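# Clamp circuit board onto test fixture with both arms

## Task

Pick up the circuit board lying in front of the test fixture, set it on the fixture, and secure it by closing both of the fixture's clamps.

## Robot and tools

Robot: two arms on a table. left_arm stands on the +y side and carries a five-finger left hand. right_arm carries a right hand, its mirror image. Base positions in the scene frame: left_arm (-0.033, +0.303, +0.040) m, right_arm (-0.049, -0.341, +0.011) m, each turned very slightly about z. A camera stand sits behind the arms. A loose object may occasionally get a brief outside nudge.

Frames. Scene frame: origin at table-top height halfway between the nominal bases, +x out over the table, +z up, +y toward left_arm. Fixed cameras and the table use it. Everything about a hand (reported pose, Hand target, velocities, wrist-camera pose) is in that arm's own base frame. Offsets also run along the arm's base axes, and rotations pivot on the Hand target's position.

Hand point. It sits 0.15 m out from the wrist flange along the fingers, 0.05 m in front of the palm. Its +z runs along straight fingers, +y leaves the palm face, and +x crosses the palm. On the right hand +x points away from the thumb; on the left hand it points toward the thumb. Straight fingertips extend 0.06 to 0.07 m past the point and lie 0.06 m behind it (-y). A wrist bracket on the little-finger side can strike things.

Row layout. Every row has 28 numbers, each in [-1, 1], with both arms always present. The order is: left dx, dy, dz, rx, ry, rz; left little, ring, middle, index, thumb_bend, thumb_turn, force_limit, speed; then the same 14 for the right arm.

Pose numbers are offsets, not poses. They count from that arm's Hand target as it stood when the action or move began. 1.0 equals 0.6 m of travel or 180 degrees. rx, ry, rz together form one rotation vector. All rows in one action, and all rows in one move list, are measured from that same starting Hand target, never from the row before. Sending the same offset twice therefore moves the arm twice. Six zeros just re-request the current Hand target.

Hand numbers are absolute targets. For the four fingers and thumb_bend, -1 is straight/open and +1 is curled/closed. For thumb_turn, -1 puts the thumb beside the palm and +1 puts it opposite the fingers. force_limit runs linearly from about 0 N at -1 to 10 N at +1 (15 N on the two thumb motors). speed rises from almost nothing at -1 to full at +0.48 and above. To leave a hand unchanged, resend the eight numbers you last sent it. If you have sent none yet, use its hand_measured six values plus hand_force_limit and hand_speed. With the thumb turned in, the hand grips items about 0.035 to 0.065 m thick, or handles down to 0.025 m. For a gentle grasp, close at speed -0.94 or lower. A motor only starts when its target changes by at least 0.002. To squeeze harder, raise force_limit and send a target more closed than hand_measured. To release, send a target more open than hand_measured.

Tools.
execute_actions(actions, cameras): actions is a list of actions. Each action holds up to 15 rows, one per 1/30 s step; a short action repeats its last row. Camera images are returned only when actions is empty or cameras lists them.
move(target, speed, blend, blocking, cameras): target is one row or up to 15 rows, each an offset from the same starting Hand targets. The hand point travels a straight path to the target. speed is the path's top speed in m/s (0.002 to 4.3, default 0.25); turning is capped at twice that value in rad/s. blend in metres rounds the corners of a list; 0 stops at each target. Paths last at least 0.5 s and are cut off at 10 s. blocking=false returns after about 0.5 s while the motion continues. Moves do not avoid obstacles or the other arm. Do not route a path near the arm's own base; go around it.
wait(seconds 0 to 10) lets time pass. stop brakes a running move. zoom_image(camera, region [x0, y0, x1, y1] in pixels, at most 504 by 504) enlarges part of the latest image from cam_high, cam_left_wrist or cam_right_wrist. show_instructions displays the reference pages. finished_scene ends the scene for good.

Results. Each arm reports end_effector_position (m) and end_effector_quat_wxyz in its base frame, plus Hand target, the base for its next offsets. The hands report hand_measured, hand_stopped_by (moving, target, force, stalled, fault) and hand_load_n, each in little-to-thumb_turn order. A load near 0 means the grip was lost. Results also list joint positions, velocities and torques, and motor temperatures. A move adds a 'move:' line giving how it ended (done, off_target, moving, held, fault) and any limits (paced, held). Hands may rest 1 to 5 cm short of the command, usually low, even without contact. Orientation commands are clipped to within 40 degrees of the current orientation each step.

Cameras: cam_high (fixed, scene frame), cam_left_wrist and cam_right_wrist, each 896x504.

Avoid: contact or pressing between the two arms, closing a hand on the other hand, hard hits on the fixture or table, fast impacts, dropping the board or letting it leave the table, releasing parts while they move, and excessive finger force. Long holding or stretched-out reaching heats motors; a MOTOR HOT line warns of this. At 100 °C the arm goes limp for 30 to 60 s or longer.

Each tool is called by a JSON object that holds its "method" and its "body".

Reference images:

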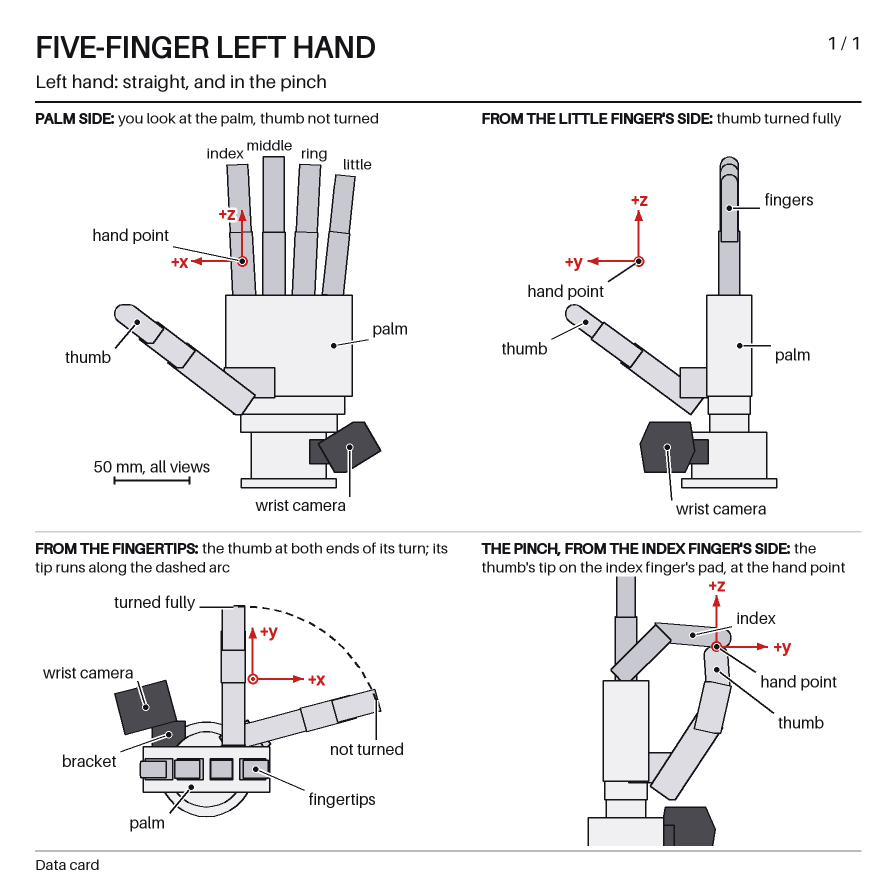

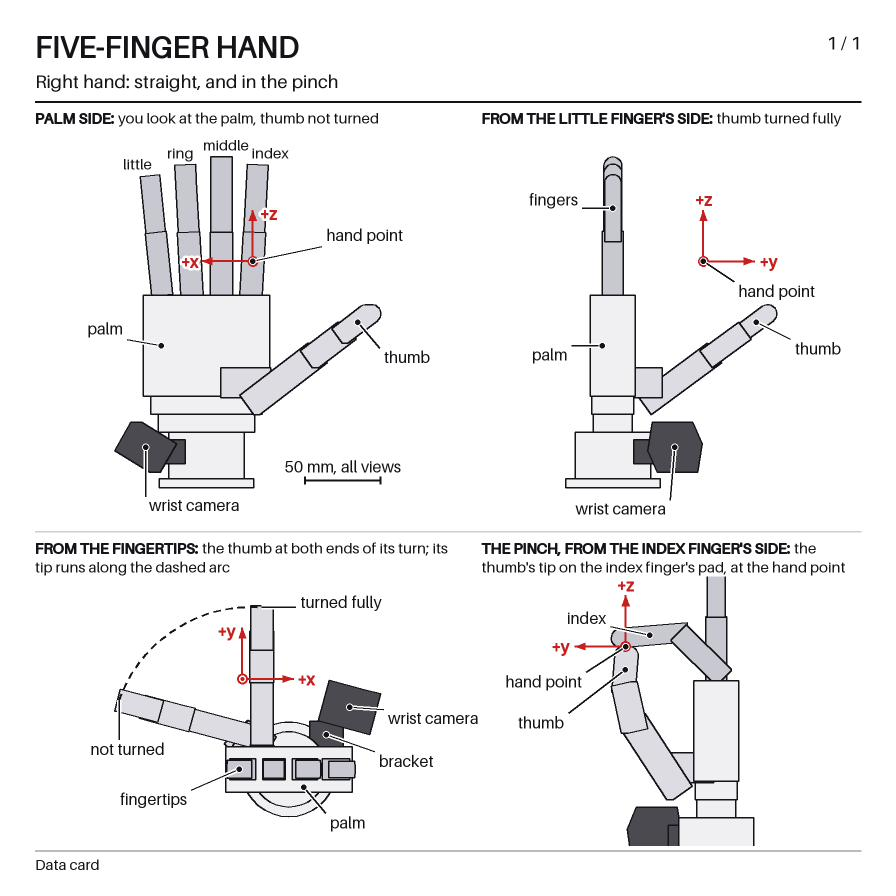

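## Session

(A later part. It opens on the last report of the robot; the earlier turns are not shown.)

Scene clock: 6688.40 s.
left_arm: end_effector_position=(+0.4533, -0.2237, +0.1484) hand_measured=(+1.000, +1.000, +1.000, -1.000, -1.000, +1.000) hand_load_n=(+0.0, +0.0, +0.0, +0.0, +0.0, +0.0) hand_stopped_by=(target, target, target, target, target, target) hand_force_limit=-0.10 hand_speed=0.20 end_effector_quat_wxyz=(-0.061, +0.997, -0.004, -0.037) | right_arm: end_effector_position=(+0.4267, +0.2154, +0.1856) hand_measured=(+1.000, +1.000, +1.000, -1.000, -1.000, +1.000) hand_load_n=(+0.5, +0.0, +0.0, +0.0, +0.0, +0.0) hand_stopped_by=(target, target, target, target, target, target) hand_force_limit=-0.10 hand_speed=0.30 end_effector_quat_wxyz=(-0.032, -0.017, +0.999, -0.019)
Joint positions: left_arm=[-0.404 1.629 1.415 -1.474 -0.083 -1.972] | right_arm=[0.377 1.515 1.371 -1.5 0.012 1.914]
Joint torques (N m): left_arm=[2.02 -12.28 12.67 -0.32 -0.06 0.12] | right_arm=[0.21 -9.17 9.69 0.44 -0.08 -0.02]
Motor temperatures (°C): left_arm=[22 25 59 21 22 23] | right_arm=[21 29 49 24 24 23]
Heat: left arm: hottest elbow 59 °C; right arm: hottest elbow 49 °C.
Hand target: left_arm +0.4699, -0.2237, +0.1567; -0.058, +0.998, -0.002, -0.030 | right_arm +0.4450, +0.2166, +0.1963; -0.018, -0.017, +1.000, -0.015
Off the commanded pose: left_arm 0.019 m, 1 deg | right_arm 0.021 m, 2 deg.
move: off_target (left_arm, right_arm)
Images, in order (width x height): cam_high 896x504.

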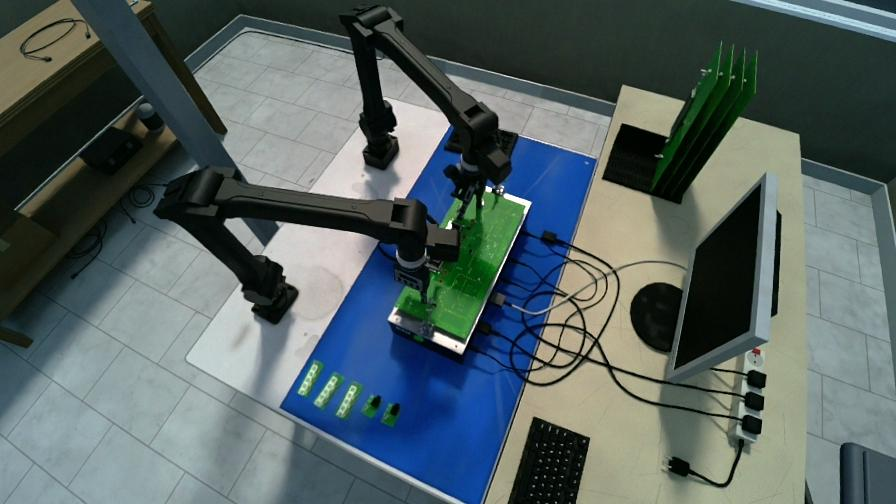

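{"method": "move", "body": {"target": [0.006,0,0,0,0,0,1,1,1,-1,-1,1,-0.1,0.2,0.009,0,0,0,0,0,1,1,1,-1,-1,1,-0.1,0.3], "speed": 0.04, "cameras": ["cam_high"]}}

{"method": "zoom_image", "body": {"camera": "cam_high", "region": [380, 285, 430, 335]}}

{"method": "zoom_image", "body": {"camera": "cam_high", "region": [500, 190, 540, 230]}}

Scene clock: 6703.50 s.
left_arm: end_effector_position=(+0.4561, -0.2238, +0.1487) hand_measured=(+1.000, +1.000, +1.000, -1.000, -1.000, +1.000) hand_load_n=(+0.0, +0.0, +0.0, -0.5, +0.0, +0.5) hand_stopped_by=(target, target, target, target, target, target) hand_force_limit=-0.10 hand_speed=0.20 end_effector_quat_wxyz=(-0.061, +0.997, -0.003, -0.038) | right_arm: end_effector_position=(+0.4296, +0.2148, +0.1820) hand_measured=(+1.000, +1.000, +1.000, -1.000, -1.000, +1.000) hand_load_n=(+0.0, +0.0, +0.0, -0.5, +0.0, +0.0) hand_stopped_by=(target, target, target, target, target, target) hand_force_limit=-0.10 hand_speed=0.30 end_effector_quat_wxyz=(-0.039, -0.018, +0.999, -0.021)
Joint positions: left_arm=[-0.402 1.636 1.425 -1.477 -0.083 -1.972] | right_arm=[0.372 1.533 1.382 -1.507 0.012 1.908]
Joint torques (N m): left_arm=[2.08 -12.4 12.75 -0.34 -0.09 0.14] | right_arm=[0.21 -9.93 9.89 0.59 -0.04 0.01]
Motor temperatures (°C): left_arm=[22 25 64 21 22 23] | right_arm=[21 29 52 24 24 23]
Heat: left arm: hottest elbow 64 °C; right arm: hottest elbow 52 °C.
Hand target: left_arm +0.4735, -0.2238, +0.1569; -0.058, +0.998, -0.003, -0.030 | right_arm +0.4504, +0.2165, +0.1965; -0.018, -0.017, +1.000, -0.015
Off the commanded pose: left_arm 0.019 m, 1 deg | right_arm 0.025 m, 2 deg.
move: off_target (left_arm, right_arm)
Images, in order (width x height): cam_high 896x504.

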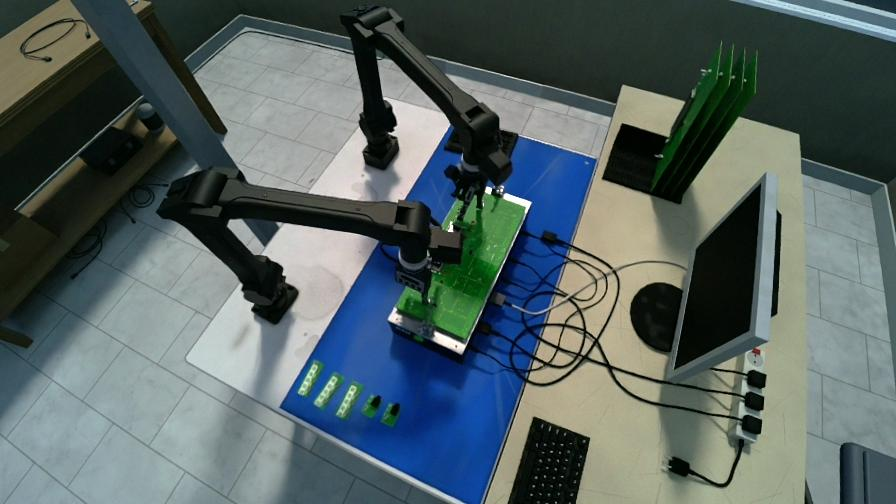

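Scaled by 10.080.

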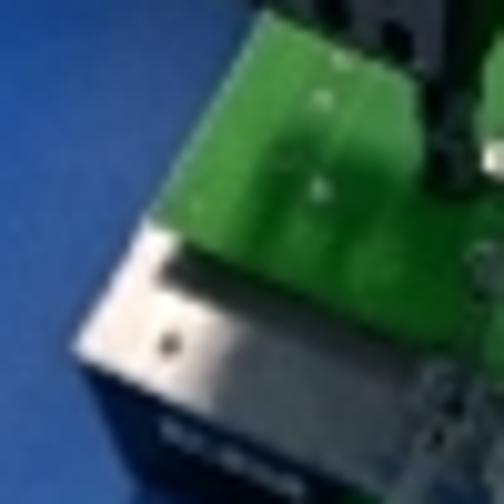

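Scaled by 12.600.

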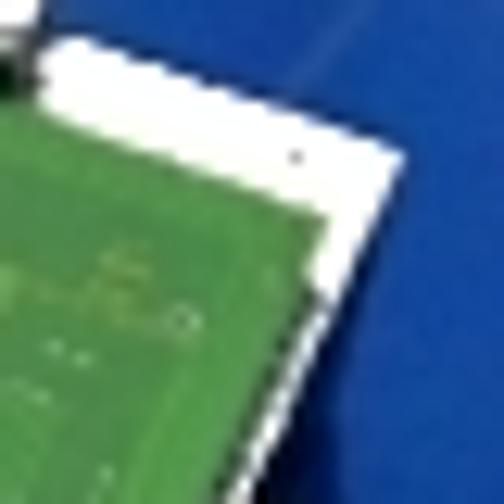

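{"method": "move", "body": {"target": [[0,0,0,0,0,0,1,1,1,-1,-1,1,-0.1,0.2,-0.055,0,0.01,0,0,0,1,1,1,-1,-1,1,-0.1,0.3],[0,0,0,0,0,0,1,1,1,-1,-1,1,-0.1,0.2,-0.055,0,0.14,0,0,0,1,1,1,-1,-1,1,-0.1,0.3],[0,0,0,0,0,0,1,1,1,-1,-1,1,-0.1,0.2,-0.05,-0.18,0.14,0,0,-0.0856,-1,-1,-1,-1,-1,1,-0.1,0.3],[0,0,0,0,0,0,1,1,1,-1,-1,1,-0.1,0.2,-0.05,-0.18,0.05,0,0,-0.0856,-1,-1,-1,-1,-1,1,-0.1,0.3]], "speed": 0.15, "cameras": ["cam_high","cam_right_wrist"]}}

{"method": "zoom_image", "body": {"camera": "cam_right_wrist", "region": [440, 90, 600, 220]}}

{"method": "zoom_image", "body": {"camera": "cam_high", "region": [380, 285, 430, 335]}}

Scene clock: 6725.47 s.
left_arm: end_effector_position=(+0.4561, -0.2238, +0.1487) hand_measured=(+1.000, +1.000, +1.000, -1.000, -1.000, +1.000) hand_load_n=(+0.0, +0.0, +0.0, +0.0, +0.0, +0.0) hand_stopped_by=(target, target, target, target, target, target) hand_force_limit=-0.10 hand_speed=0.20 end_effector_quat_wxyz=(-0.061, +0.997, -0.003, -0.038) | right_arm: end_effector_position=(+0.4182, +0.1081, +0.2255) hand_measured=(-1.000, -1.000, -1.000, -1.000, -1.000, +1.000) hand_load_n=(+0.0, +0.0, +0.0, +0.0, +0.0, +0.0) hand_stopped_by=(target, target, target, target, target, target) hand_force_limit=-0.10 hand_speed=0.30 end_effector_quat_wxyz=(-0.026, +0.113, +0.993, -0.014)
Joint positions: left_arm=[-0.402 1.636 1.425 -1.477 -0.083 -1.972] | right_arm=[0.157 1.37 1.322 -1.58 0.012 1.954]
Joint torques (N m): left_arm=[2.08 -12.4 12.77 -0.24 -0.09 0.15] | right_arm=[1.38 -8.94 6.13 0.83 -0.17 0.19]
Motor temperatures (°C): left_arm=[22 26 64 21 22 23] | right_arm=[21 29 54 24 24 23]
Heat: left arm: hottest elbow 64 °C; right arm: hottest elbow 54 °C.
Hand target: left_arm +0.4735, -0.2238, +0.1569; -0.058, +0.998, -0.003, -0.030 | right_arm +0.4203, +0.1086, +0.2263; -0.020, +0.117, +0.993, -0.012
Off the commanded pose: left_arm 0.019 m, 1 deg | right_arm 0.002 m, 1 deg.
move: off_target (left_arm)
camera_calibration:
cam_right_wrist: T_world_to_cam=[[-0.0612943, 0.996321, -0.0598874, -0.0636734], [0.895047, 0.08142, 0.438476, -0.476348], [0.441739, -0.026726, -0.896745, 0.134117], [0, 0, 0, 1]] pos_world=[0.363206, 0.105808, 0.325323]
Images, in order (width x height): cam_high 896x504, cam_right_wrist 896x504.

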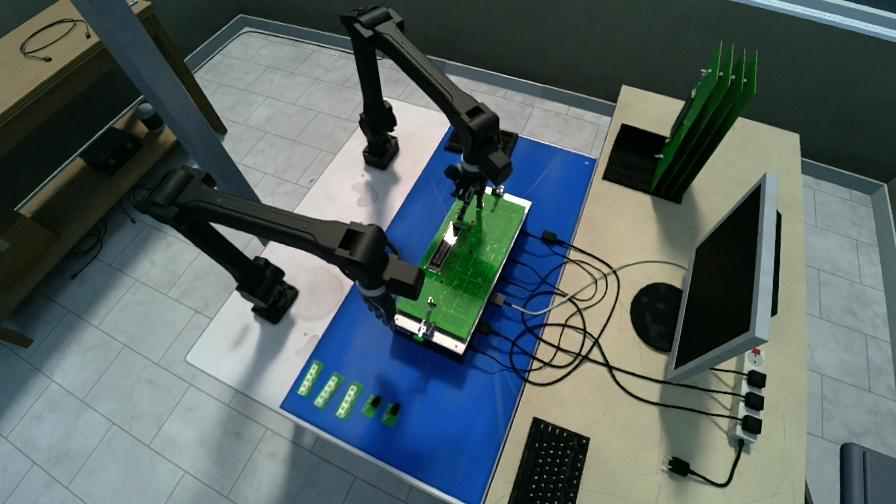

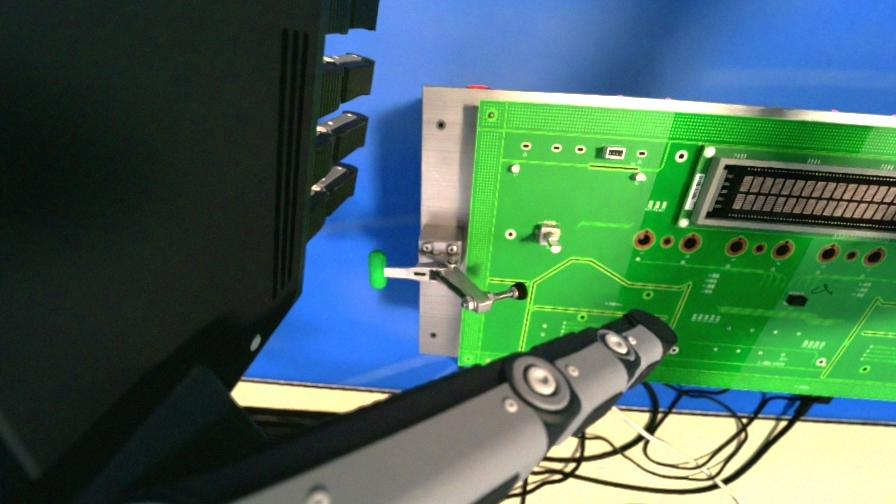

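Scaled by 3.150.

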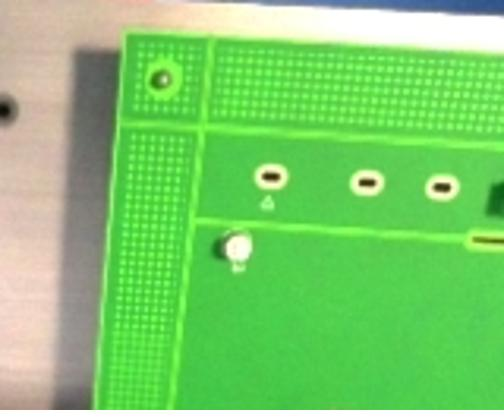

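Scaled by 10.080.

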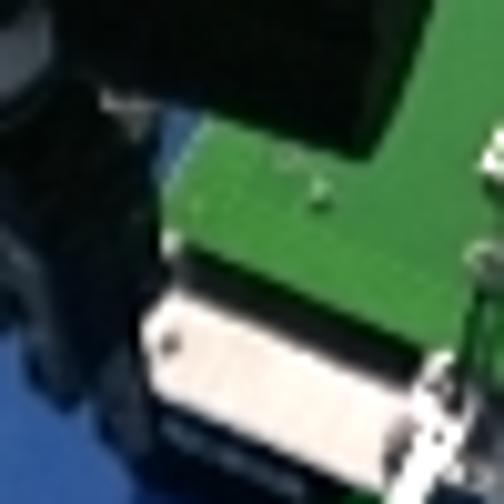

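{"method": "zoom_image", "body": {"camera": "cam_high", "region": [505, 190, 535, 220]}}

{"method": "zoom_image", "body": {"camera": "cam_right_wrist", "region": [400, 90, 500, 190]}}

Scaled by 16.800.

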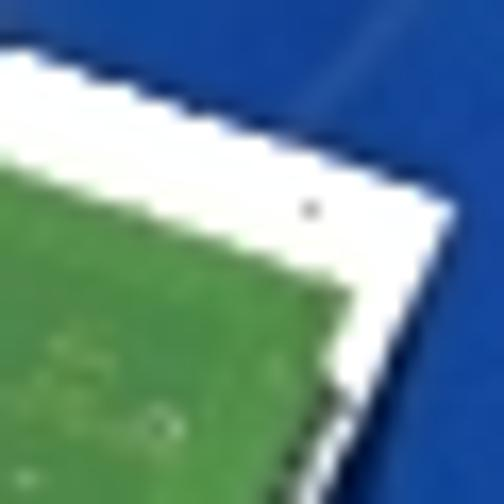

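Scaled by 5.040.

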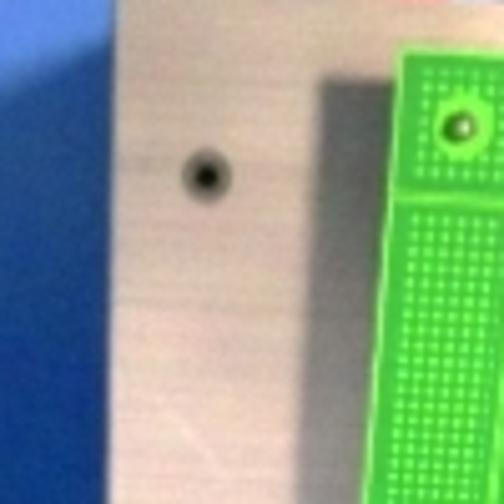

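{"method": "move", "body": {"target": [[0,0,0,0,0,0,1,1,1,-1,-1,1,-0.1,0.2,0.1,-0.165,0,0,0,0.0856,-1,-1,-1,0,-1,-1,-0.1,0.3],[0,0,0,0,0,0,1,1,1,-1,-1,1,-0.1,0.2,0.107,-0.165,-0.11,0,0,0.0856,-1,-1,-1,0,-1,-1,-0.1,0.3]], "speed": 0.15, "cameras": ["cam_high","cam_right_wrist"]}}

Scene clock: 6801.40 s.
left_arm: end_effector_position=(+0.4561, -0.2238, +0.1487) hand_measured=(+1.000, +1.000, +1.000, -1.000, -1.000, +1.000) hand_load_n=(+0.0, +0.0, +0.0, +0.0, +0.0, +0.0) hand_stopped_by=(target, target, target, target, target, target) hand_force_limit=-0.10 hand_speed=0.20 end_effector_quat_wxyz=(-0.061, +0.997, -0.003, -0.038) | right_arm: end_effector_position=(+0.4832, +0.0078, +0.1573) hand_measured=(-1.000, -1.000, -1.000, +0.000, -1.000, -1.000) hand_load_n=(+0.0, +0.0, +0.0, +0.0, +0.0, +0.0) hand_stopped_by=(target, target, target, target, target, target) hand_force_limit=-0.10 hand_speed=0.30 end_effector_quat_wxyz=(-0.027, -0.010, +0.999, -0.015)
Joint positions: left_arm=[-0.402 1.636 1.425 -1.477 -0.083 -1.972] | right_arm=[-0.1 1.589 1.379 -1.411 0.036 1.451]
Joint torques (N m): left_arm=[2.02 -12.34 12.78 -0.27 -0.09 0.15] | right_arm=[1.55 -12.57 6.05 0.84 -0.23 0]
Motor temperatures (°C): left_arm=[22 26 67 21 22 23] | right_arm=[21 29 47 24 23 23]
Heat: left arm: hottest elbow 67 °C; right arm: hottest elbow 47 °C.
Hand target: left_arm +0.4735, -0.2238, +0.1569; -0.058, +0.998, -0.003, -0.030 | right_arm +0.4846, +0.0096, +0.1604; -0.018, -0.017, +1.000, -0.015
Off the commanded pose: left_arm 0.019 m, 1 deg | right_arm 0.004 m, 1 deg.
move: off_target (left_arm)
camera_calibration:
cam_right_wrist: T_world_to_cam=[[-0.302471, 0.951551, -0.0553389, 0.152301], [0.850457, 0.29564, 0.43511, -0.475989], [0.430389, 0.0845446, -0.898675, 0.0464924], [0, 0, 0, 1]] pos_world=[0.430865, -0.0081313, 0.257317]
Images, in order (width x height): cam_high 896x504, cam_right_wrist 896x504.

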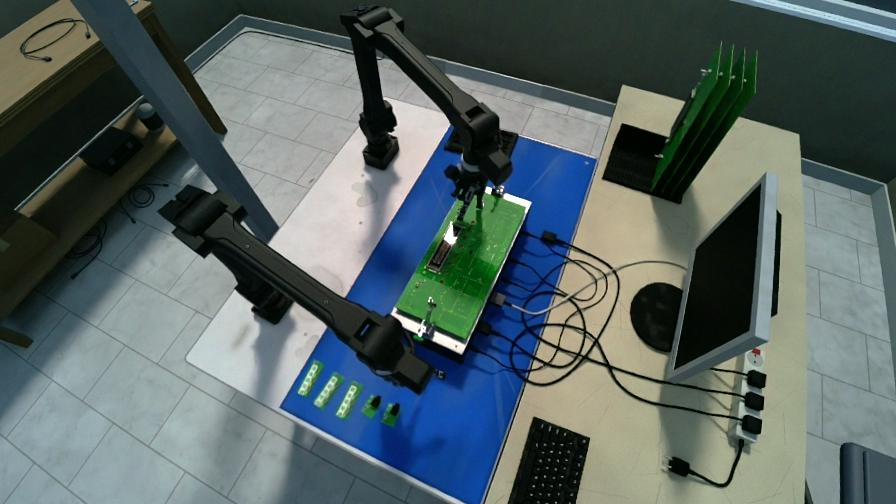

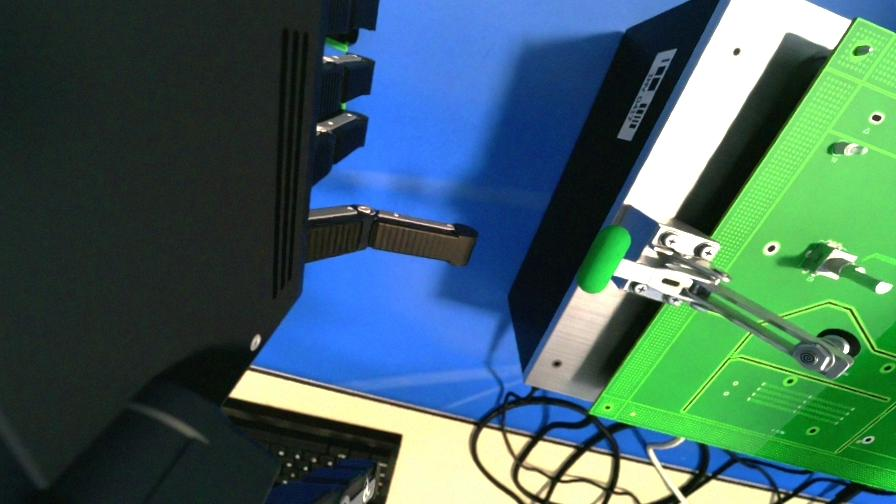

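{"method": "execute_actions", "body": {"actions": []}}

Scene clock: 6816.37 s.
left_arm: end_effector_position=(+0.4561, -0.2238, +0.1487) hand_measured=(+1.000, +1.000, +1.000, -1.000, -1.000, +1.000) hand_load_n=(+0.0, +0.0, +0.0, +0.0, +0.0, +0.0) hand_stopped_by=(target, target, target, target, target, target) hand_force_limit=-0.10 hand_speed=0.20 end_effector_quat_wxyz=(-0.061, +0.997, -0.003, -0.038) | right_arm: end_effector_position=(+0.4832, +0.0078, +0.1573) hand_measured=(-1.000, -1.000, -1.000, +0.000, -1.000, -1.000) hand_load_n=(+0.0, +0.0, +0.0, +0.0, +0.0, +0.0) hand_stopped_by=(target, target, target, target, target, target) hand_force_limit=-0.10 hand_speed=0.30 end_effector_quat_wxyz=(-0.027, -0.010, +0.999, -0.015)
Joint positions: left_arm=[-0.402 1.636 1.425 -1.477 -0.083 -1.972] | right_arm=[-0.1 1.589 1.379 -1.411 0.036 1.451]
Joint velocities: within noise
Joint torques (N m): left_arm=[2.08 -12.4 12.75 -0.25 -0.08 0.14] | right_arm=[1.49 -12.51 6.05 0.83 -0.23 -0.01]
Motor temperatures (°C): left_arm=[22 27 67 21 22 22] | right_arm=[21 29 47 24 23 23]
Heat: left arm: hottest elbow 67 °C; right arm: hottest elbow 47 °C.
Hand target: left_arm +0.4735, -0.2238, +0.1569; -0.058, +0.998, -0.003, -0.030 | right_arm +0.4846, +0.0096, +0.1604; -0.018, -0.017, +1.000, -0.015
Off the commanded pose: left_arm 0.019 m, 1 deg | right_arm 0.004 m, 1 deg.
camera_calibration:
cam_left_wrist: T_world_to_cam=[[0.248138, 0.961947, 0.114395, 0.081995], [0.888364, -0.273053, 0.369123, -0.515884], [0.386313, 0.0100312, -0.922313, 0.0799447], [0, 0, 0, 1]] pos_world=[0.407063, -0.220541, 0.254779]
cam_right_wrist: T_world_to_cam=[[-0.302471, 0.951551, -0.0553389, 0.152301], [0.850457, 0.29564, 0.43511, -0.475989], [0.430389, 0.0845446, -0.898675, 0.0464924], [0, 0, 0, 1]] pos_world=[0.430865, -0.0081313, 0.257317]

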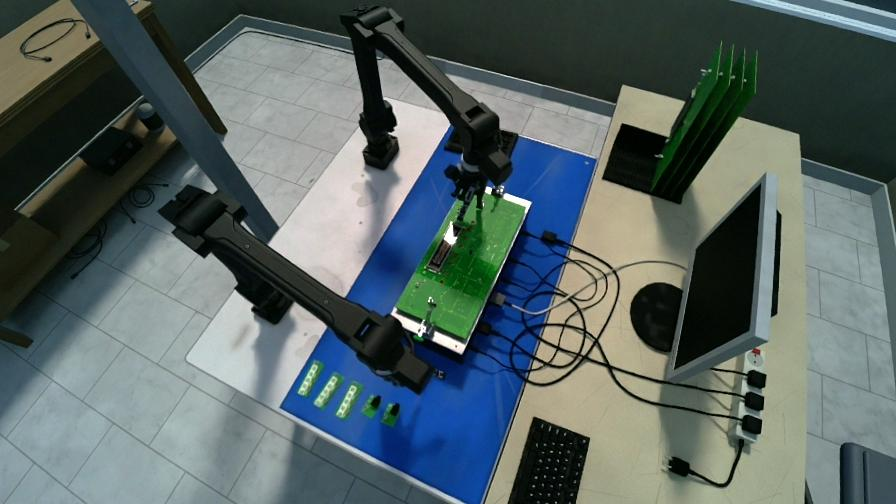

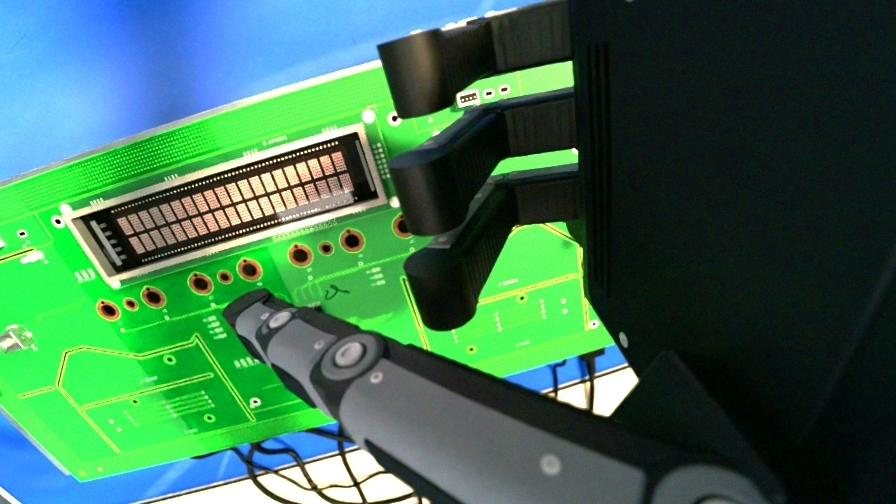

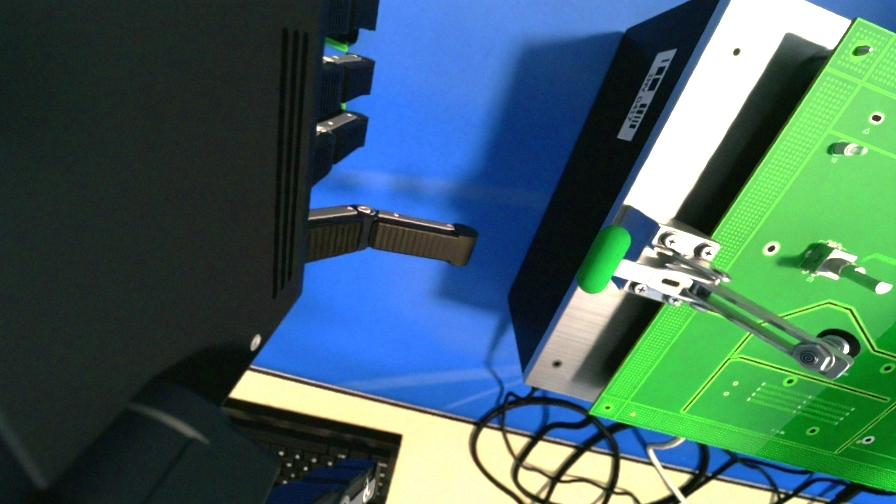

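{"method": "move", "body": {"target": [[-0.035,0,0,0,0,0,1,1,1,-1,-1,1,-0.1,0.2,0,0,0,0,0,0,-1,-1,-1,0,-1,-1,-0.1,0.3],[-0.05,0,0.2,0,0,0,1,1,1,-1,-1,1,-0.1,0.2,0,0,0,0,0,0,-1,-1,-1,0,-1,-1,-0.1,0.3],[0.03,0.523,0.2,0,0,0,1,1,1,-1,-1,1,-0.1,0.2,0,0,0,0,0,0,-1,-1,-1,0,-1,-1,-0.1,0.3]], "blend": [0, 0.03, 0], "speed": [0.05, 0.15, 0.25], "cameras": ["all"]}}

Scene clock: 6834.07 s.
left_arm: end_effector_position=(+0.4803, +0.0899, +0.2622) hand_measured=(+1.000, +1.000, +1.000, -1.000, -1.000, +1.000) hand_load_n=(+0.0, +0.0, +0.0, +0.0, +0.0, +0.0) hand_stopped_by=(target, target, target, target, target, target) hand_force_limit=-0.10 hand_speed=0.20 end_effector_quat_wxyz=(-0.056, +0.998, +0.007, -0.027) | right_arm: end_effector_position=(+0.4832, +0.0078, +0.1573) hand_measured=(-1.000, -1.000, -1.000, +0.000, -1.000, -1.000) hand_load_n=(+0.0, +0.0, +0.0, +0.0, +0.0, +0.0) hand_stopped_by=(target, target, target, target, target, target) hand_force_limit=-0.10 hand_speed=0.30 end_effector_quat_wxyz=(-0.027, -0.010, +0.999, -0.015)
Joint positions: left_arm=[0.271 1.592 1.669 -1.671 -0.123 -1.315] | right_arm=[-0.1 1.589 1.379 -1.411 0.036 1.451]
Joint torques (N m): left_arm=[0.38 -12.92 13.09 -0.03 -0.03 0.15] | right_arm=[1.55 -12.51 6.05 0.83 -0.23 0]
Motor temperatures (°C): left_arm=[22 27 68 21 22 22] | right_arm=[21 29 46 24 23 23]
Heat: left arm: hottest elbow 68 °C; right arm: hottest elbow 46 °C.
Hand target: left_arm +0.4915, +0.0900, +0.2767; -0.058, +0.998, -0.002, -0.030 | right_arm +0.4846, +0.0096, +0.1604; -0.018, -0.017, +1.000, -0.015
Off the commanded pose: left_arm 0.018 m, 1 deg | right_arm 0.004 m, 1 deg.
joint sent to its limit (left arm) — joint 4 (wrist pitch), lower limit. The joint targets still meet the commanded pose.
move: off_target (left_arm)
camera_calibration:
cam_left_wrist: T_world_to_cam=[[0.227394, 0.967391, 0.111562, -0.228566], [0.884488, -0.253107, 0.391942, -0.499531], [0.407398, 0.00954951, -0.913201, 0.159554], [0, 0, 0, 1]] pos_world=[0.428801, 0.0931544, 0.366991]
cam_right_wrist: T_world_to_cam=[[-0.302471, 0.951551, -0.0553389, 0.152301], [0.850457, 0.29564, 0.43511, -0.475989], [0.430389, 0.0845446, -0.898675, 0.0464924], [0, 0, 0, 1]] pos_world=[0.430865, -0.0081313, 0.257317]

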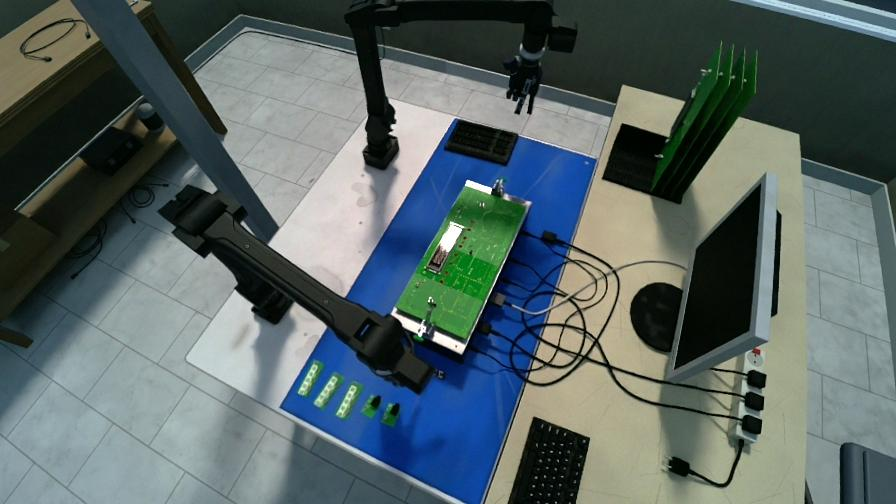

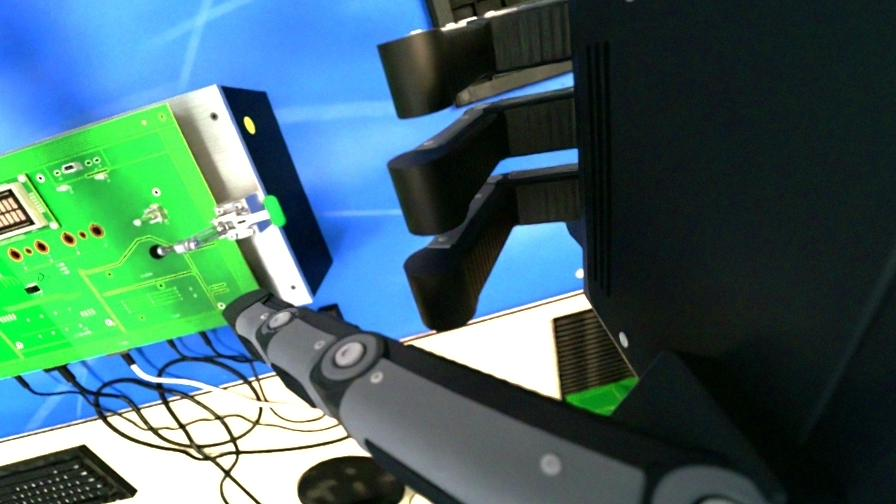

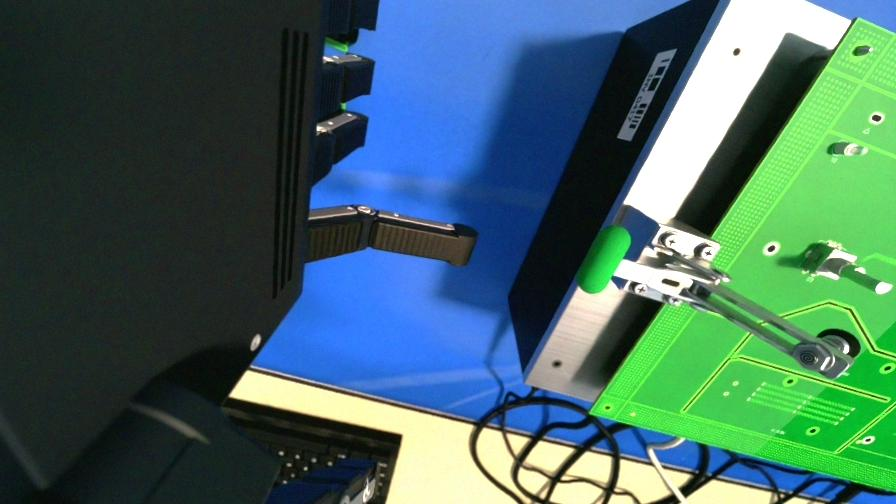

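{"method": "zoom_image", "body": {"camera": "cam_high", "region": [340, 260, 500, 420]}}

{"method": "zoom_image", "body": {"camera": "cam_right_wrist", "region": [400, 100, 896, 440]}}

Scaled by 3.150.

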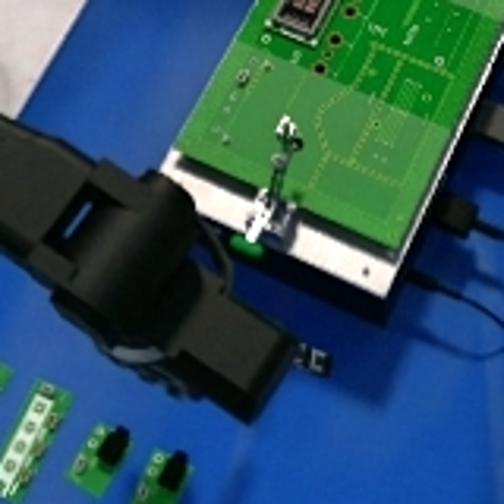

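Scaled by 1.016.

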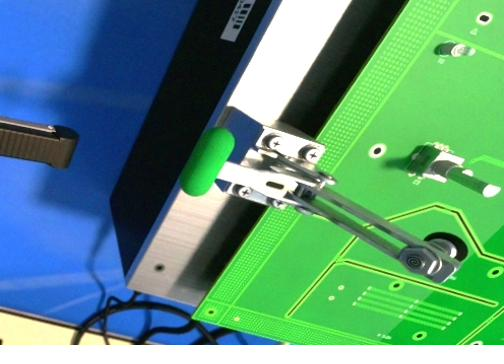

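{"method": "move", "body": {"target": [0,0,0,0,0,0,1,1,1,-1,-1,1,-0.1,0.2,-0.0133,0,-0.055,0,0,0,-1,-1,-1,0,-1,-1,-0.1,0.3], "speed": 0.1, "cameras": ["cam_right_wrist"]}}

Scene clock: 6893.23 s.
left_arm: end_effector_position=(+0.4803, +0.0899, +0.2622) hand_measured=(+1.000, +1.000, +1.000, -1.000, -1.000, +1.000) hand_load_n=(+0.0, +0.0, +0.0, +0.0, +0.0, +0.0) hand_stopped_by=(target, target, target, target, target, target) hand_force_limit=-0.10 hand_speed=0.20 end_effector_quat_wxyz=(-0.056, +0.998, +0.007, -0.027) | right_arm: end_effector_position=(+0.4758, +0.0086, +0.1256) hand_measured=(-1.000, -1.000, -1.000, +0.000, -1.000, -1.000) hand_load_n=(+0.0, +0.0, +0.0, +0.0, +0.0, +0.0) hand_stopped_by=(target, target, target, target, target, target) hand_force_limit=-0.10 hand_speed=0.30 end_effector_quat_wxyz=(-0.025, -0.011, +1.000, -0.015)
Joint positions: left_arm=[0.271 1.592 1.669 -1.671 -0.123 -1.314] | right_arm=[-0.1 1.589 1.293 -1.322 0.036 1.45]
Joint torques (N m): left_arm=[0.38 -12.92 13.09 -0.03 -0.03 0.16] | right_arm=[1.32 -12.22 5.75 0.83 -0.23 -0.01]
Motor temperatures (°C): left_arm=[22 26 68 21 21 22] | right_arm=[21 30 45 24 23 23]
Heat: left arm: hottest elbow 68 °C; right arm: hottest elbow 45 °C.
Hand target: left_arm +0.4915, +0.0900, +0.2767; -0.058, +0.998, -0.002, -0.030 | right_arm +0.4766, +0.0096, +0.1274; -0.018, -0.017, +1.000, -0.015
Off the commanded pose: left_arm 0.018 m, 1 deg | right_arm 0.002 m, 1 deg.
joint sent to its limit (left arm) — joint 4 (wrist pitch), lower limit. The joint targets still meet the commanded pose.
move: off_target (left_arm)
camera_calibration:
cam_right_wrist: T_world_to_cam=[[-0.303717, 0.951085, -0.0565116, 0.148234], [0.848691, 0.29702, 0.43761, -0.455608], [0.43299, 0.0849487, -0.897387, 0.0196844], [0, 0, 0, 1]] pos_world=[0.423169, -0.00733005, 0.22542]
Images, in order (width x height): cam_right_wrist 896x504.

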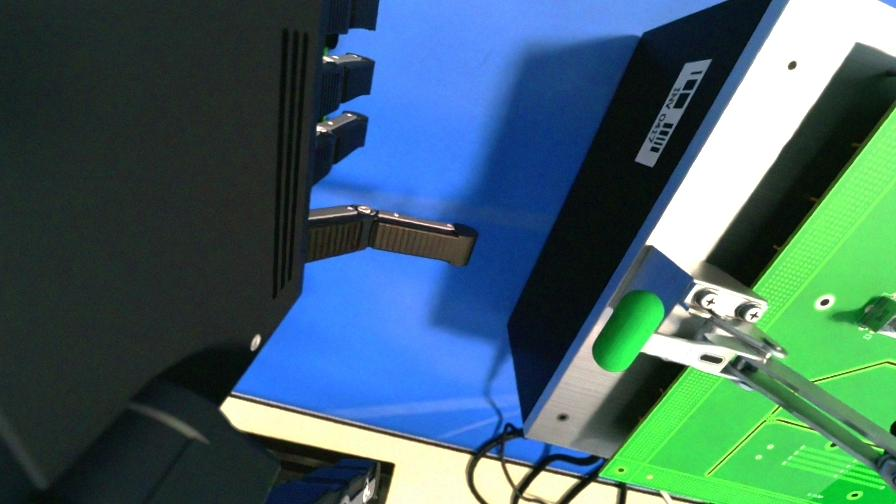

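{"method": "zoom_image", "body": {"camera": "cam_right_wrist", "region": [500, 230, 750, 460]}}

Scaled by 2.016.

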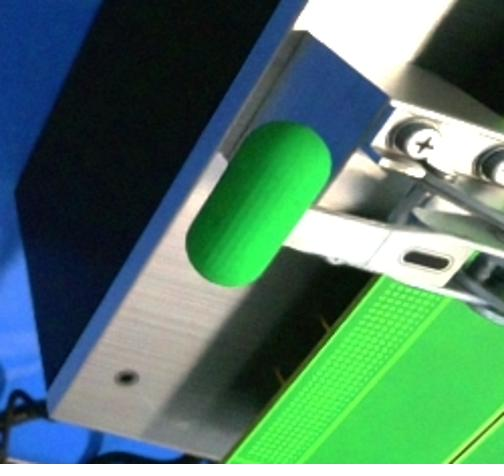

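{"method": "move", "body": {"target": [0,0,0,0,0,0,1,1,1,-1,-1,1,-0.1,0.2,-0.0117,0.0417,0.047,0,0,0,-1,-1,-1,0,-1,-1,-0.1,0.3], "speed": 0.1, "cameras": ["cam_right_wrist"]}}

{"method": "zoom_image", "body": {"camera": "cam_right_wrist", "region": [420, 180, 700, 440]}}

Scene clock: 6939.57 s.
left_arm: end_effector_position=(+0.4803, +0.0899, +0.2622) hand_measured=(+1.000, +1.000, +1.000, -1.000, -1.000, +1.000) hand_load_n=(+0.0, +0.0, +0.0, +0.0, +0.0, +0.0) hand_stopped_by=(target, target, target, target, target, target) hand_force_limit=-0.10 hand_speed=0.20 end_effector_quat_wxyz=(-0.056, +0.998, +0.007, -0.027) | right_arm: end_effector_position=(+0.4628, +0.0341, +0.1416) hand_measured=(-1.000, -1.000, -1.000, +0.000, -1.000, -1.000) hand_load_n=(+0.0, +0.0, +0.0, +0.0, -0.5, +0.0) hand_stopped_by=(target, target, target, target, target, target) hand_force_limit=-0.10 hand_speed=0.30 end_effector_quat_wxyz=(-0.031, -0.022, +0.999, -0.015)
Joint positions: left_arm=[0.271 1.592 1.669 -1.671 -0.123 -1.314] | right_arm=[-0.047 1.552 1.293 -1.373 0.033 1.481]
Joint torques (N m): left_arm=[0.32 -12.92 13.09 -0.05 -0.02 0.17] | right_arm=[1.44 -12.1 7.79 0.09 -0.24 0.18]
Motor temperatures (°C): left_arm=[22 26 69 21 21 22] | right_arm=[21 30 45 24 23 23]
Heat: left arm: hottest elbow 69 °C; right arm: hottest elbow 45 °C.
Hand target: left_arm +0.4915, +0.0900, +0.2767; -0.058, +0.998, -0.002, -0.030 | right_arm +0.4696, +0.0346, +0.1557; -0.018, -0.017, +1.000, -0.015
Off the commanded pose: left_arm 0.018 m, 1 deg | right_arm 0.016 m, 2 deg.
joint sent to its limit (left arm) — joint 4 (wrist pitch), lower limit. The joint targets still meet the commanded pose.
move: off_target (left_arm, right_arm)
camera_calibration:
cam_right_wrist: T_world_to_cam=[[-0.325263, 0.944238, -0.0511707, 0.130486], [0.847227, 0.315026, 0.427744, -0.457743], [0.420013, 0.0957762, -0.90245, 0.0438063], [0, 0, 0, 1]] pos_world=[0.411856, 0.0167954, 0.242007]
Images, in order (width x height): cam_right_wrist 896x504.

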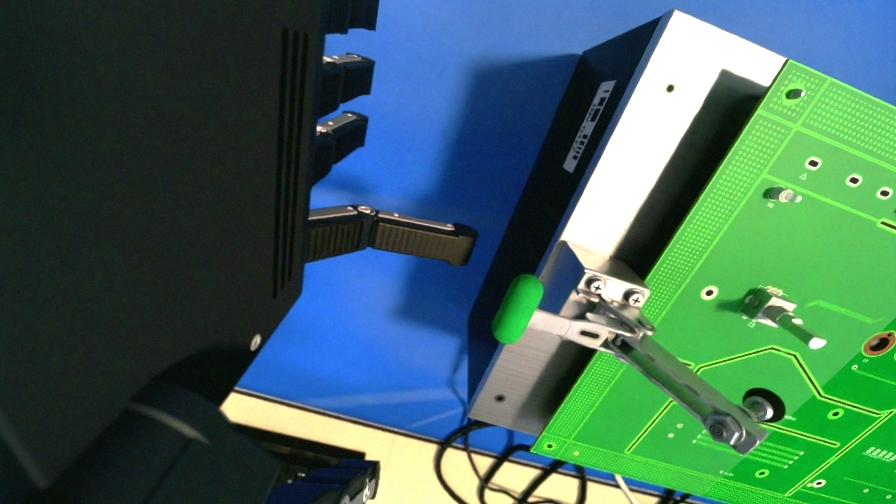

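Scaled by 1.800.

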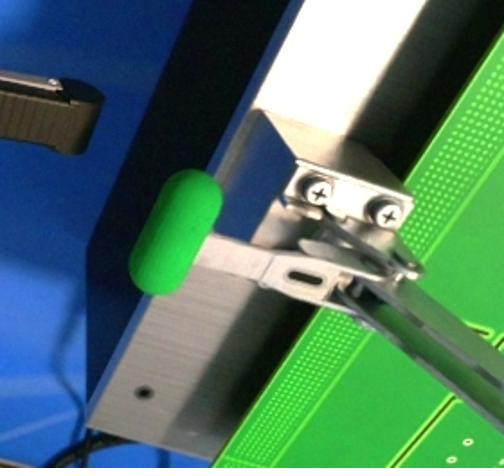

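{"method": "move", "body": {"target": [0,0,0,0,0,0,1,1,1,-1,-1,1,-0.1,0.2,0.01,0.012,0.017,0,0,0,-1,-1,-1,0,-1,-1,-0.1,0.3], "speed": 0.1, "cameras": ["cam_right_wrist"]}}

{"method": "zoom_image", "body": {"camera": "cam_right_wrist", "region": [420, 180, 700, 440]}}

Scene clock: 6950.13 s.
left_arm: end_effector_position=(+0.4803, +0.0899, +0.2622) hand_measured=(+1.000, +1.000, +1.000, -1.000, -1.000, +1.000) hand_load_n=(+0.0, +0.0, +0.0, +0.0, +0.0, +0.0) hand_stopped_by=(target, target, target, target, target, target) hand_force_limit=-0.10 hand_speed=0.20 end_effector_quat_wxyz=(-0.056, +0.998, +0.007, -0.027) | right_arm: end_effector_position=(+0.4579, +0.0389, +0.1437) hand_measured=(-1.000, -1.000, -1.000, +0.000, -1.000, -1.000) hand_load_n=(+0.0, +0.0, +0.0, +0.0, +0.0, +0.0) hand_stopped_by=(target, target, target, target, target, target) hand_force_limit=-0.10 hand_speed=0.30 end_effector_quat_wxyz=(-0.042, -0.020, +0.999, -0.014)
Joint positions: left_arm=[0.271 1.592 1.669 -1.671 -0.123 -1.314] | right_arm=[-0.036 1.552 1.299 -1.401 0.033 1.497]
Joint torques (N m): left_arm=[0.38 -12.86 13.08 -0.06 -0.03 0.16] | right_arm=[1.85 -11.52 9.89 0.03 -0.27 0.18]
Motor temperatures (°C): left_arm=[22 26 69 21 21 22] | right_arm=[21 30 46 24 23 23]
Heat: left arm: hottest elbow 69 °C; right arm: hottest elbow 46 °C.
Hand target: left_arm +0.4915, +0.0900, +0.2767; -0.058, +0.998, -0.002, -0.030 | right_arm +0.4757, +0.0418, +0.1660; -0.018, -0.017, +1.000, -0.015
Off the commanded pose: left_arm 0.018 m, 1 deg | right_arm 0.029 m, 3 deg.
joint sent to its limit (left arm) — joint 4 (wrist pitch), lower limit. The joint targets still meet the commanded pose.
move: off_target (left_arm, right_arm)
camera_calibration:
cam_right_wrist: T_world_to_cam=[[-0.321323, 0.945932, -0.0443082, 0.121493], [0.858082, 0.310635, 0.408903, -0.458065], [0.400558, 0.0933701, -0.911501, 0.0575938], [0, 0, 0, 1]] pos_world=[0.409026, 0.0219896, 0.245184]
Images, in order (width x height): cam_right_wrist 896x504.

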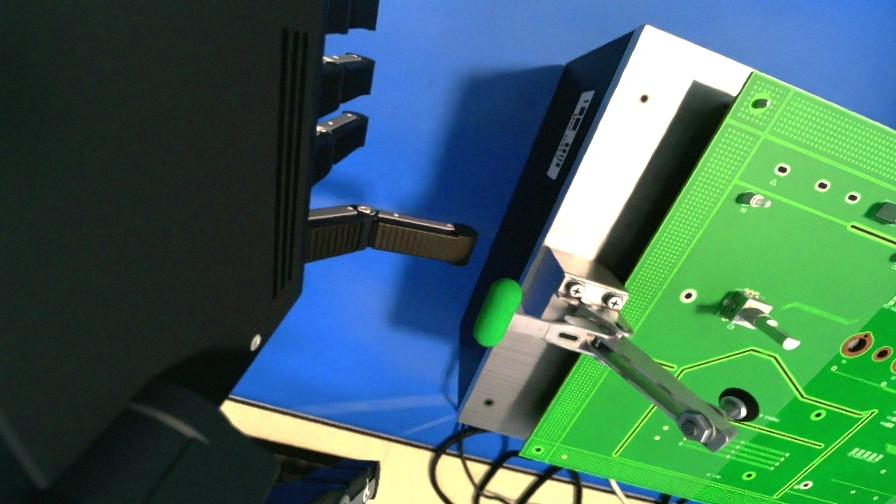

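Scaled by 1.800.

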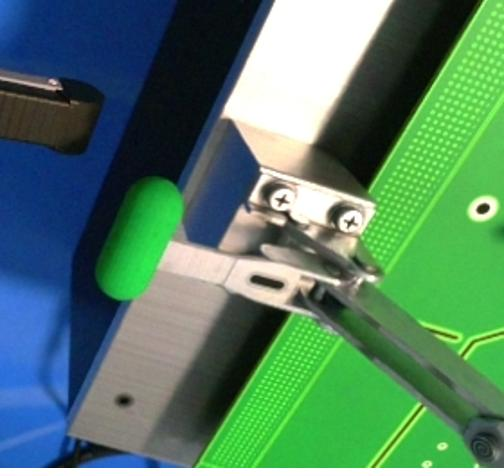

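{"method": "move", "body": {"target": [[0,0,0,0,0,0,1,1,1,-1,-1,1,-0.1,0.2,0.04,-0.02,0.055,0,0,0,-1,-1,-1,0,-1,-1,-0.1,0.3],[0,0,0,0,0,0,1,1,1,-1,-1,1,-0.1,0.2,-0.0112,-0.01,-0.023,0,0,0,-1,-1,-1,0,-1,-1,-0.1,0.3]], "speed": 0.1, "cameras": ["cam_right_wrist"]}}

Scene clock: 6957.30 s.
left_arm: end_effector_position=(+0.4803, +0.0899, +0.2622) hand_measured=(+1.000, +1.000, +1.000, -1.000, -1.000, +1.000) hand_load_n=(+0.0, +0.0, +0.0, +0.0, +0.0, +0.0) hand_stopped_by=(target, target, target, target, target, target) hand_force_limit=-0.10 hand_speed=0.20 end_effector_quat_wxyz=(-0.056, +0.998, +0.007, -0.027) | right_arm: end_effector_position=(+0.4676, +0.0338, +0.1452) hand_measured=(-1.000, -1.000, -1.000, +0.000, -1.000, -1.000) hand_load_n=(+0.0, +0.0, +0.0, +0.0, +0.0, +0.0) hand_stopped_by=(target, target, target, target, target, target) hand_force_limit=-0.10 hand_speed=0.30 end_effector_quat_wxyz=(-0.031, -0.015, +0.999, -0.015)
Joint positions: left_arm=[0.271 1.592 1.669 -1.671 -0.123 -1.314] | right_arm=[-0.046 1.559 1.311 -1.383 0.033 1.496]
Joint torques (N m): left_arm=[0.38 -12.92 13.09 -0.03 -0.03 0.16] | right_arm=[1.55 -12.75 5.87 0.81 -0.22 0.08]
Motor temperatures (°C): left_arm=[22 26 69 21 21 22] | right_arm=[21 30 46 24 23 23]
Heat: left arm: hottest elbow 69 °C; right arm: hottest elbow 46 °C.
Hand target: left_arm +0.4915, +0.0900, +0.2767; -0.058, +0.998, -0.002, -0.030 | right_arm +0.4689, +0.0358, +0.1521; -0.018, -0.017, +1.000, -0.015
Off the commanded pose: left_arm 0.018 m, 1 deg | right_arm 0.007 m, 1 deg.
joint sent to its limit (left arm) — joint 4 (wrist pitch), lower limit. The joint targets still meet the commanded pose.
move: off_target (left_arm)
camera_calibration:
cam_right_wrist: T_world_to_cam=[[-0.311481, 0.948808, -0.0523755, 0.126061], [0.851369, 0.303126, 0.428119, -0.464889], [0.422079, 0.0887599, -0.902203, 0.0443114], [0, 0, 0, 1]] pos_world=[0.416355, 0.0173788, 0.245608]
Images, in order (width x height): cam_right_wrist 896x504.

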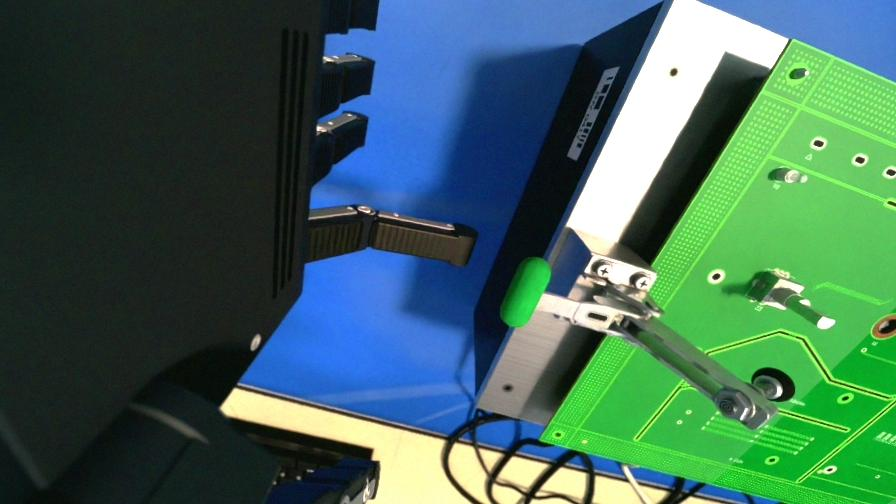

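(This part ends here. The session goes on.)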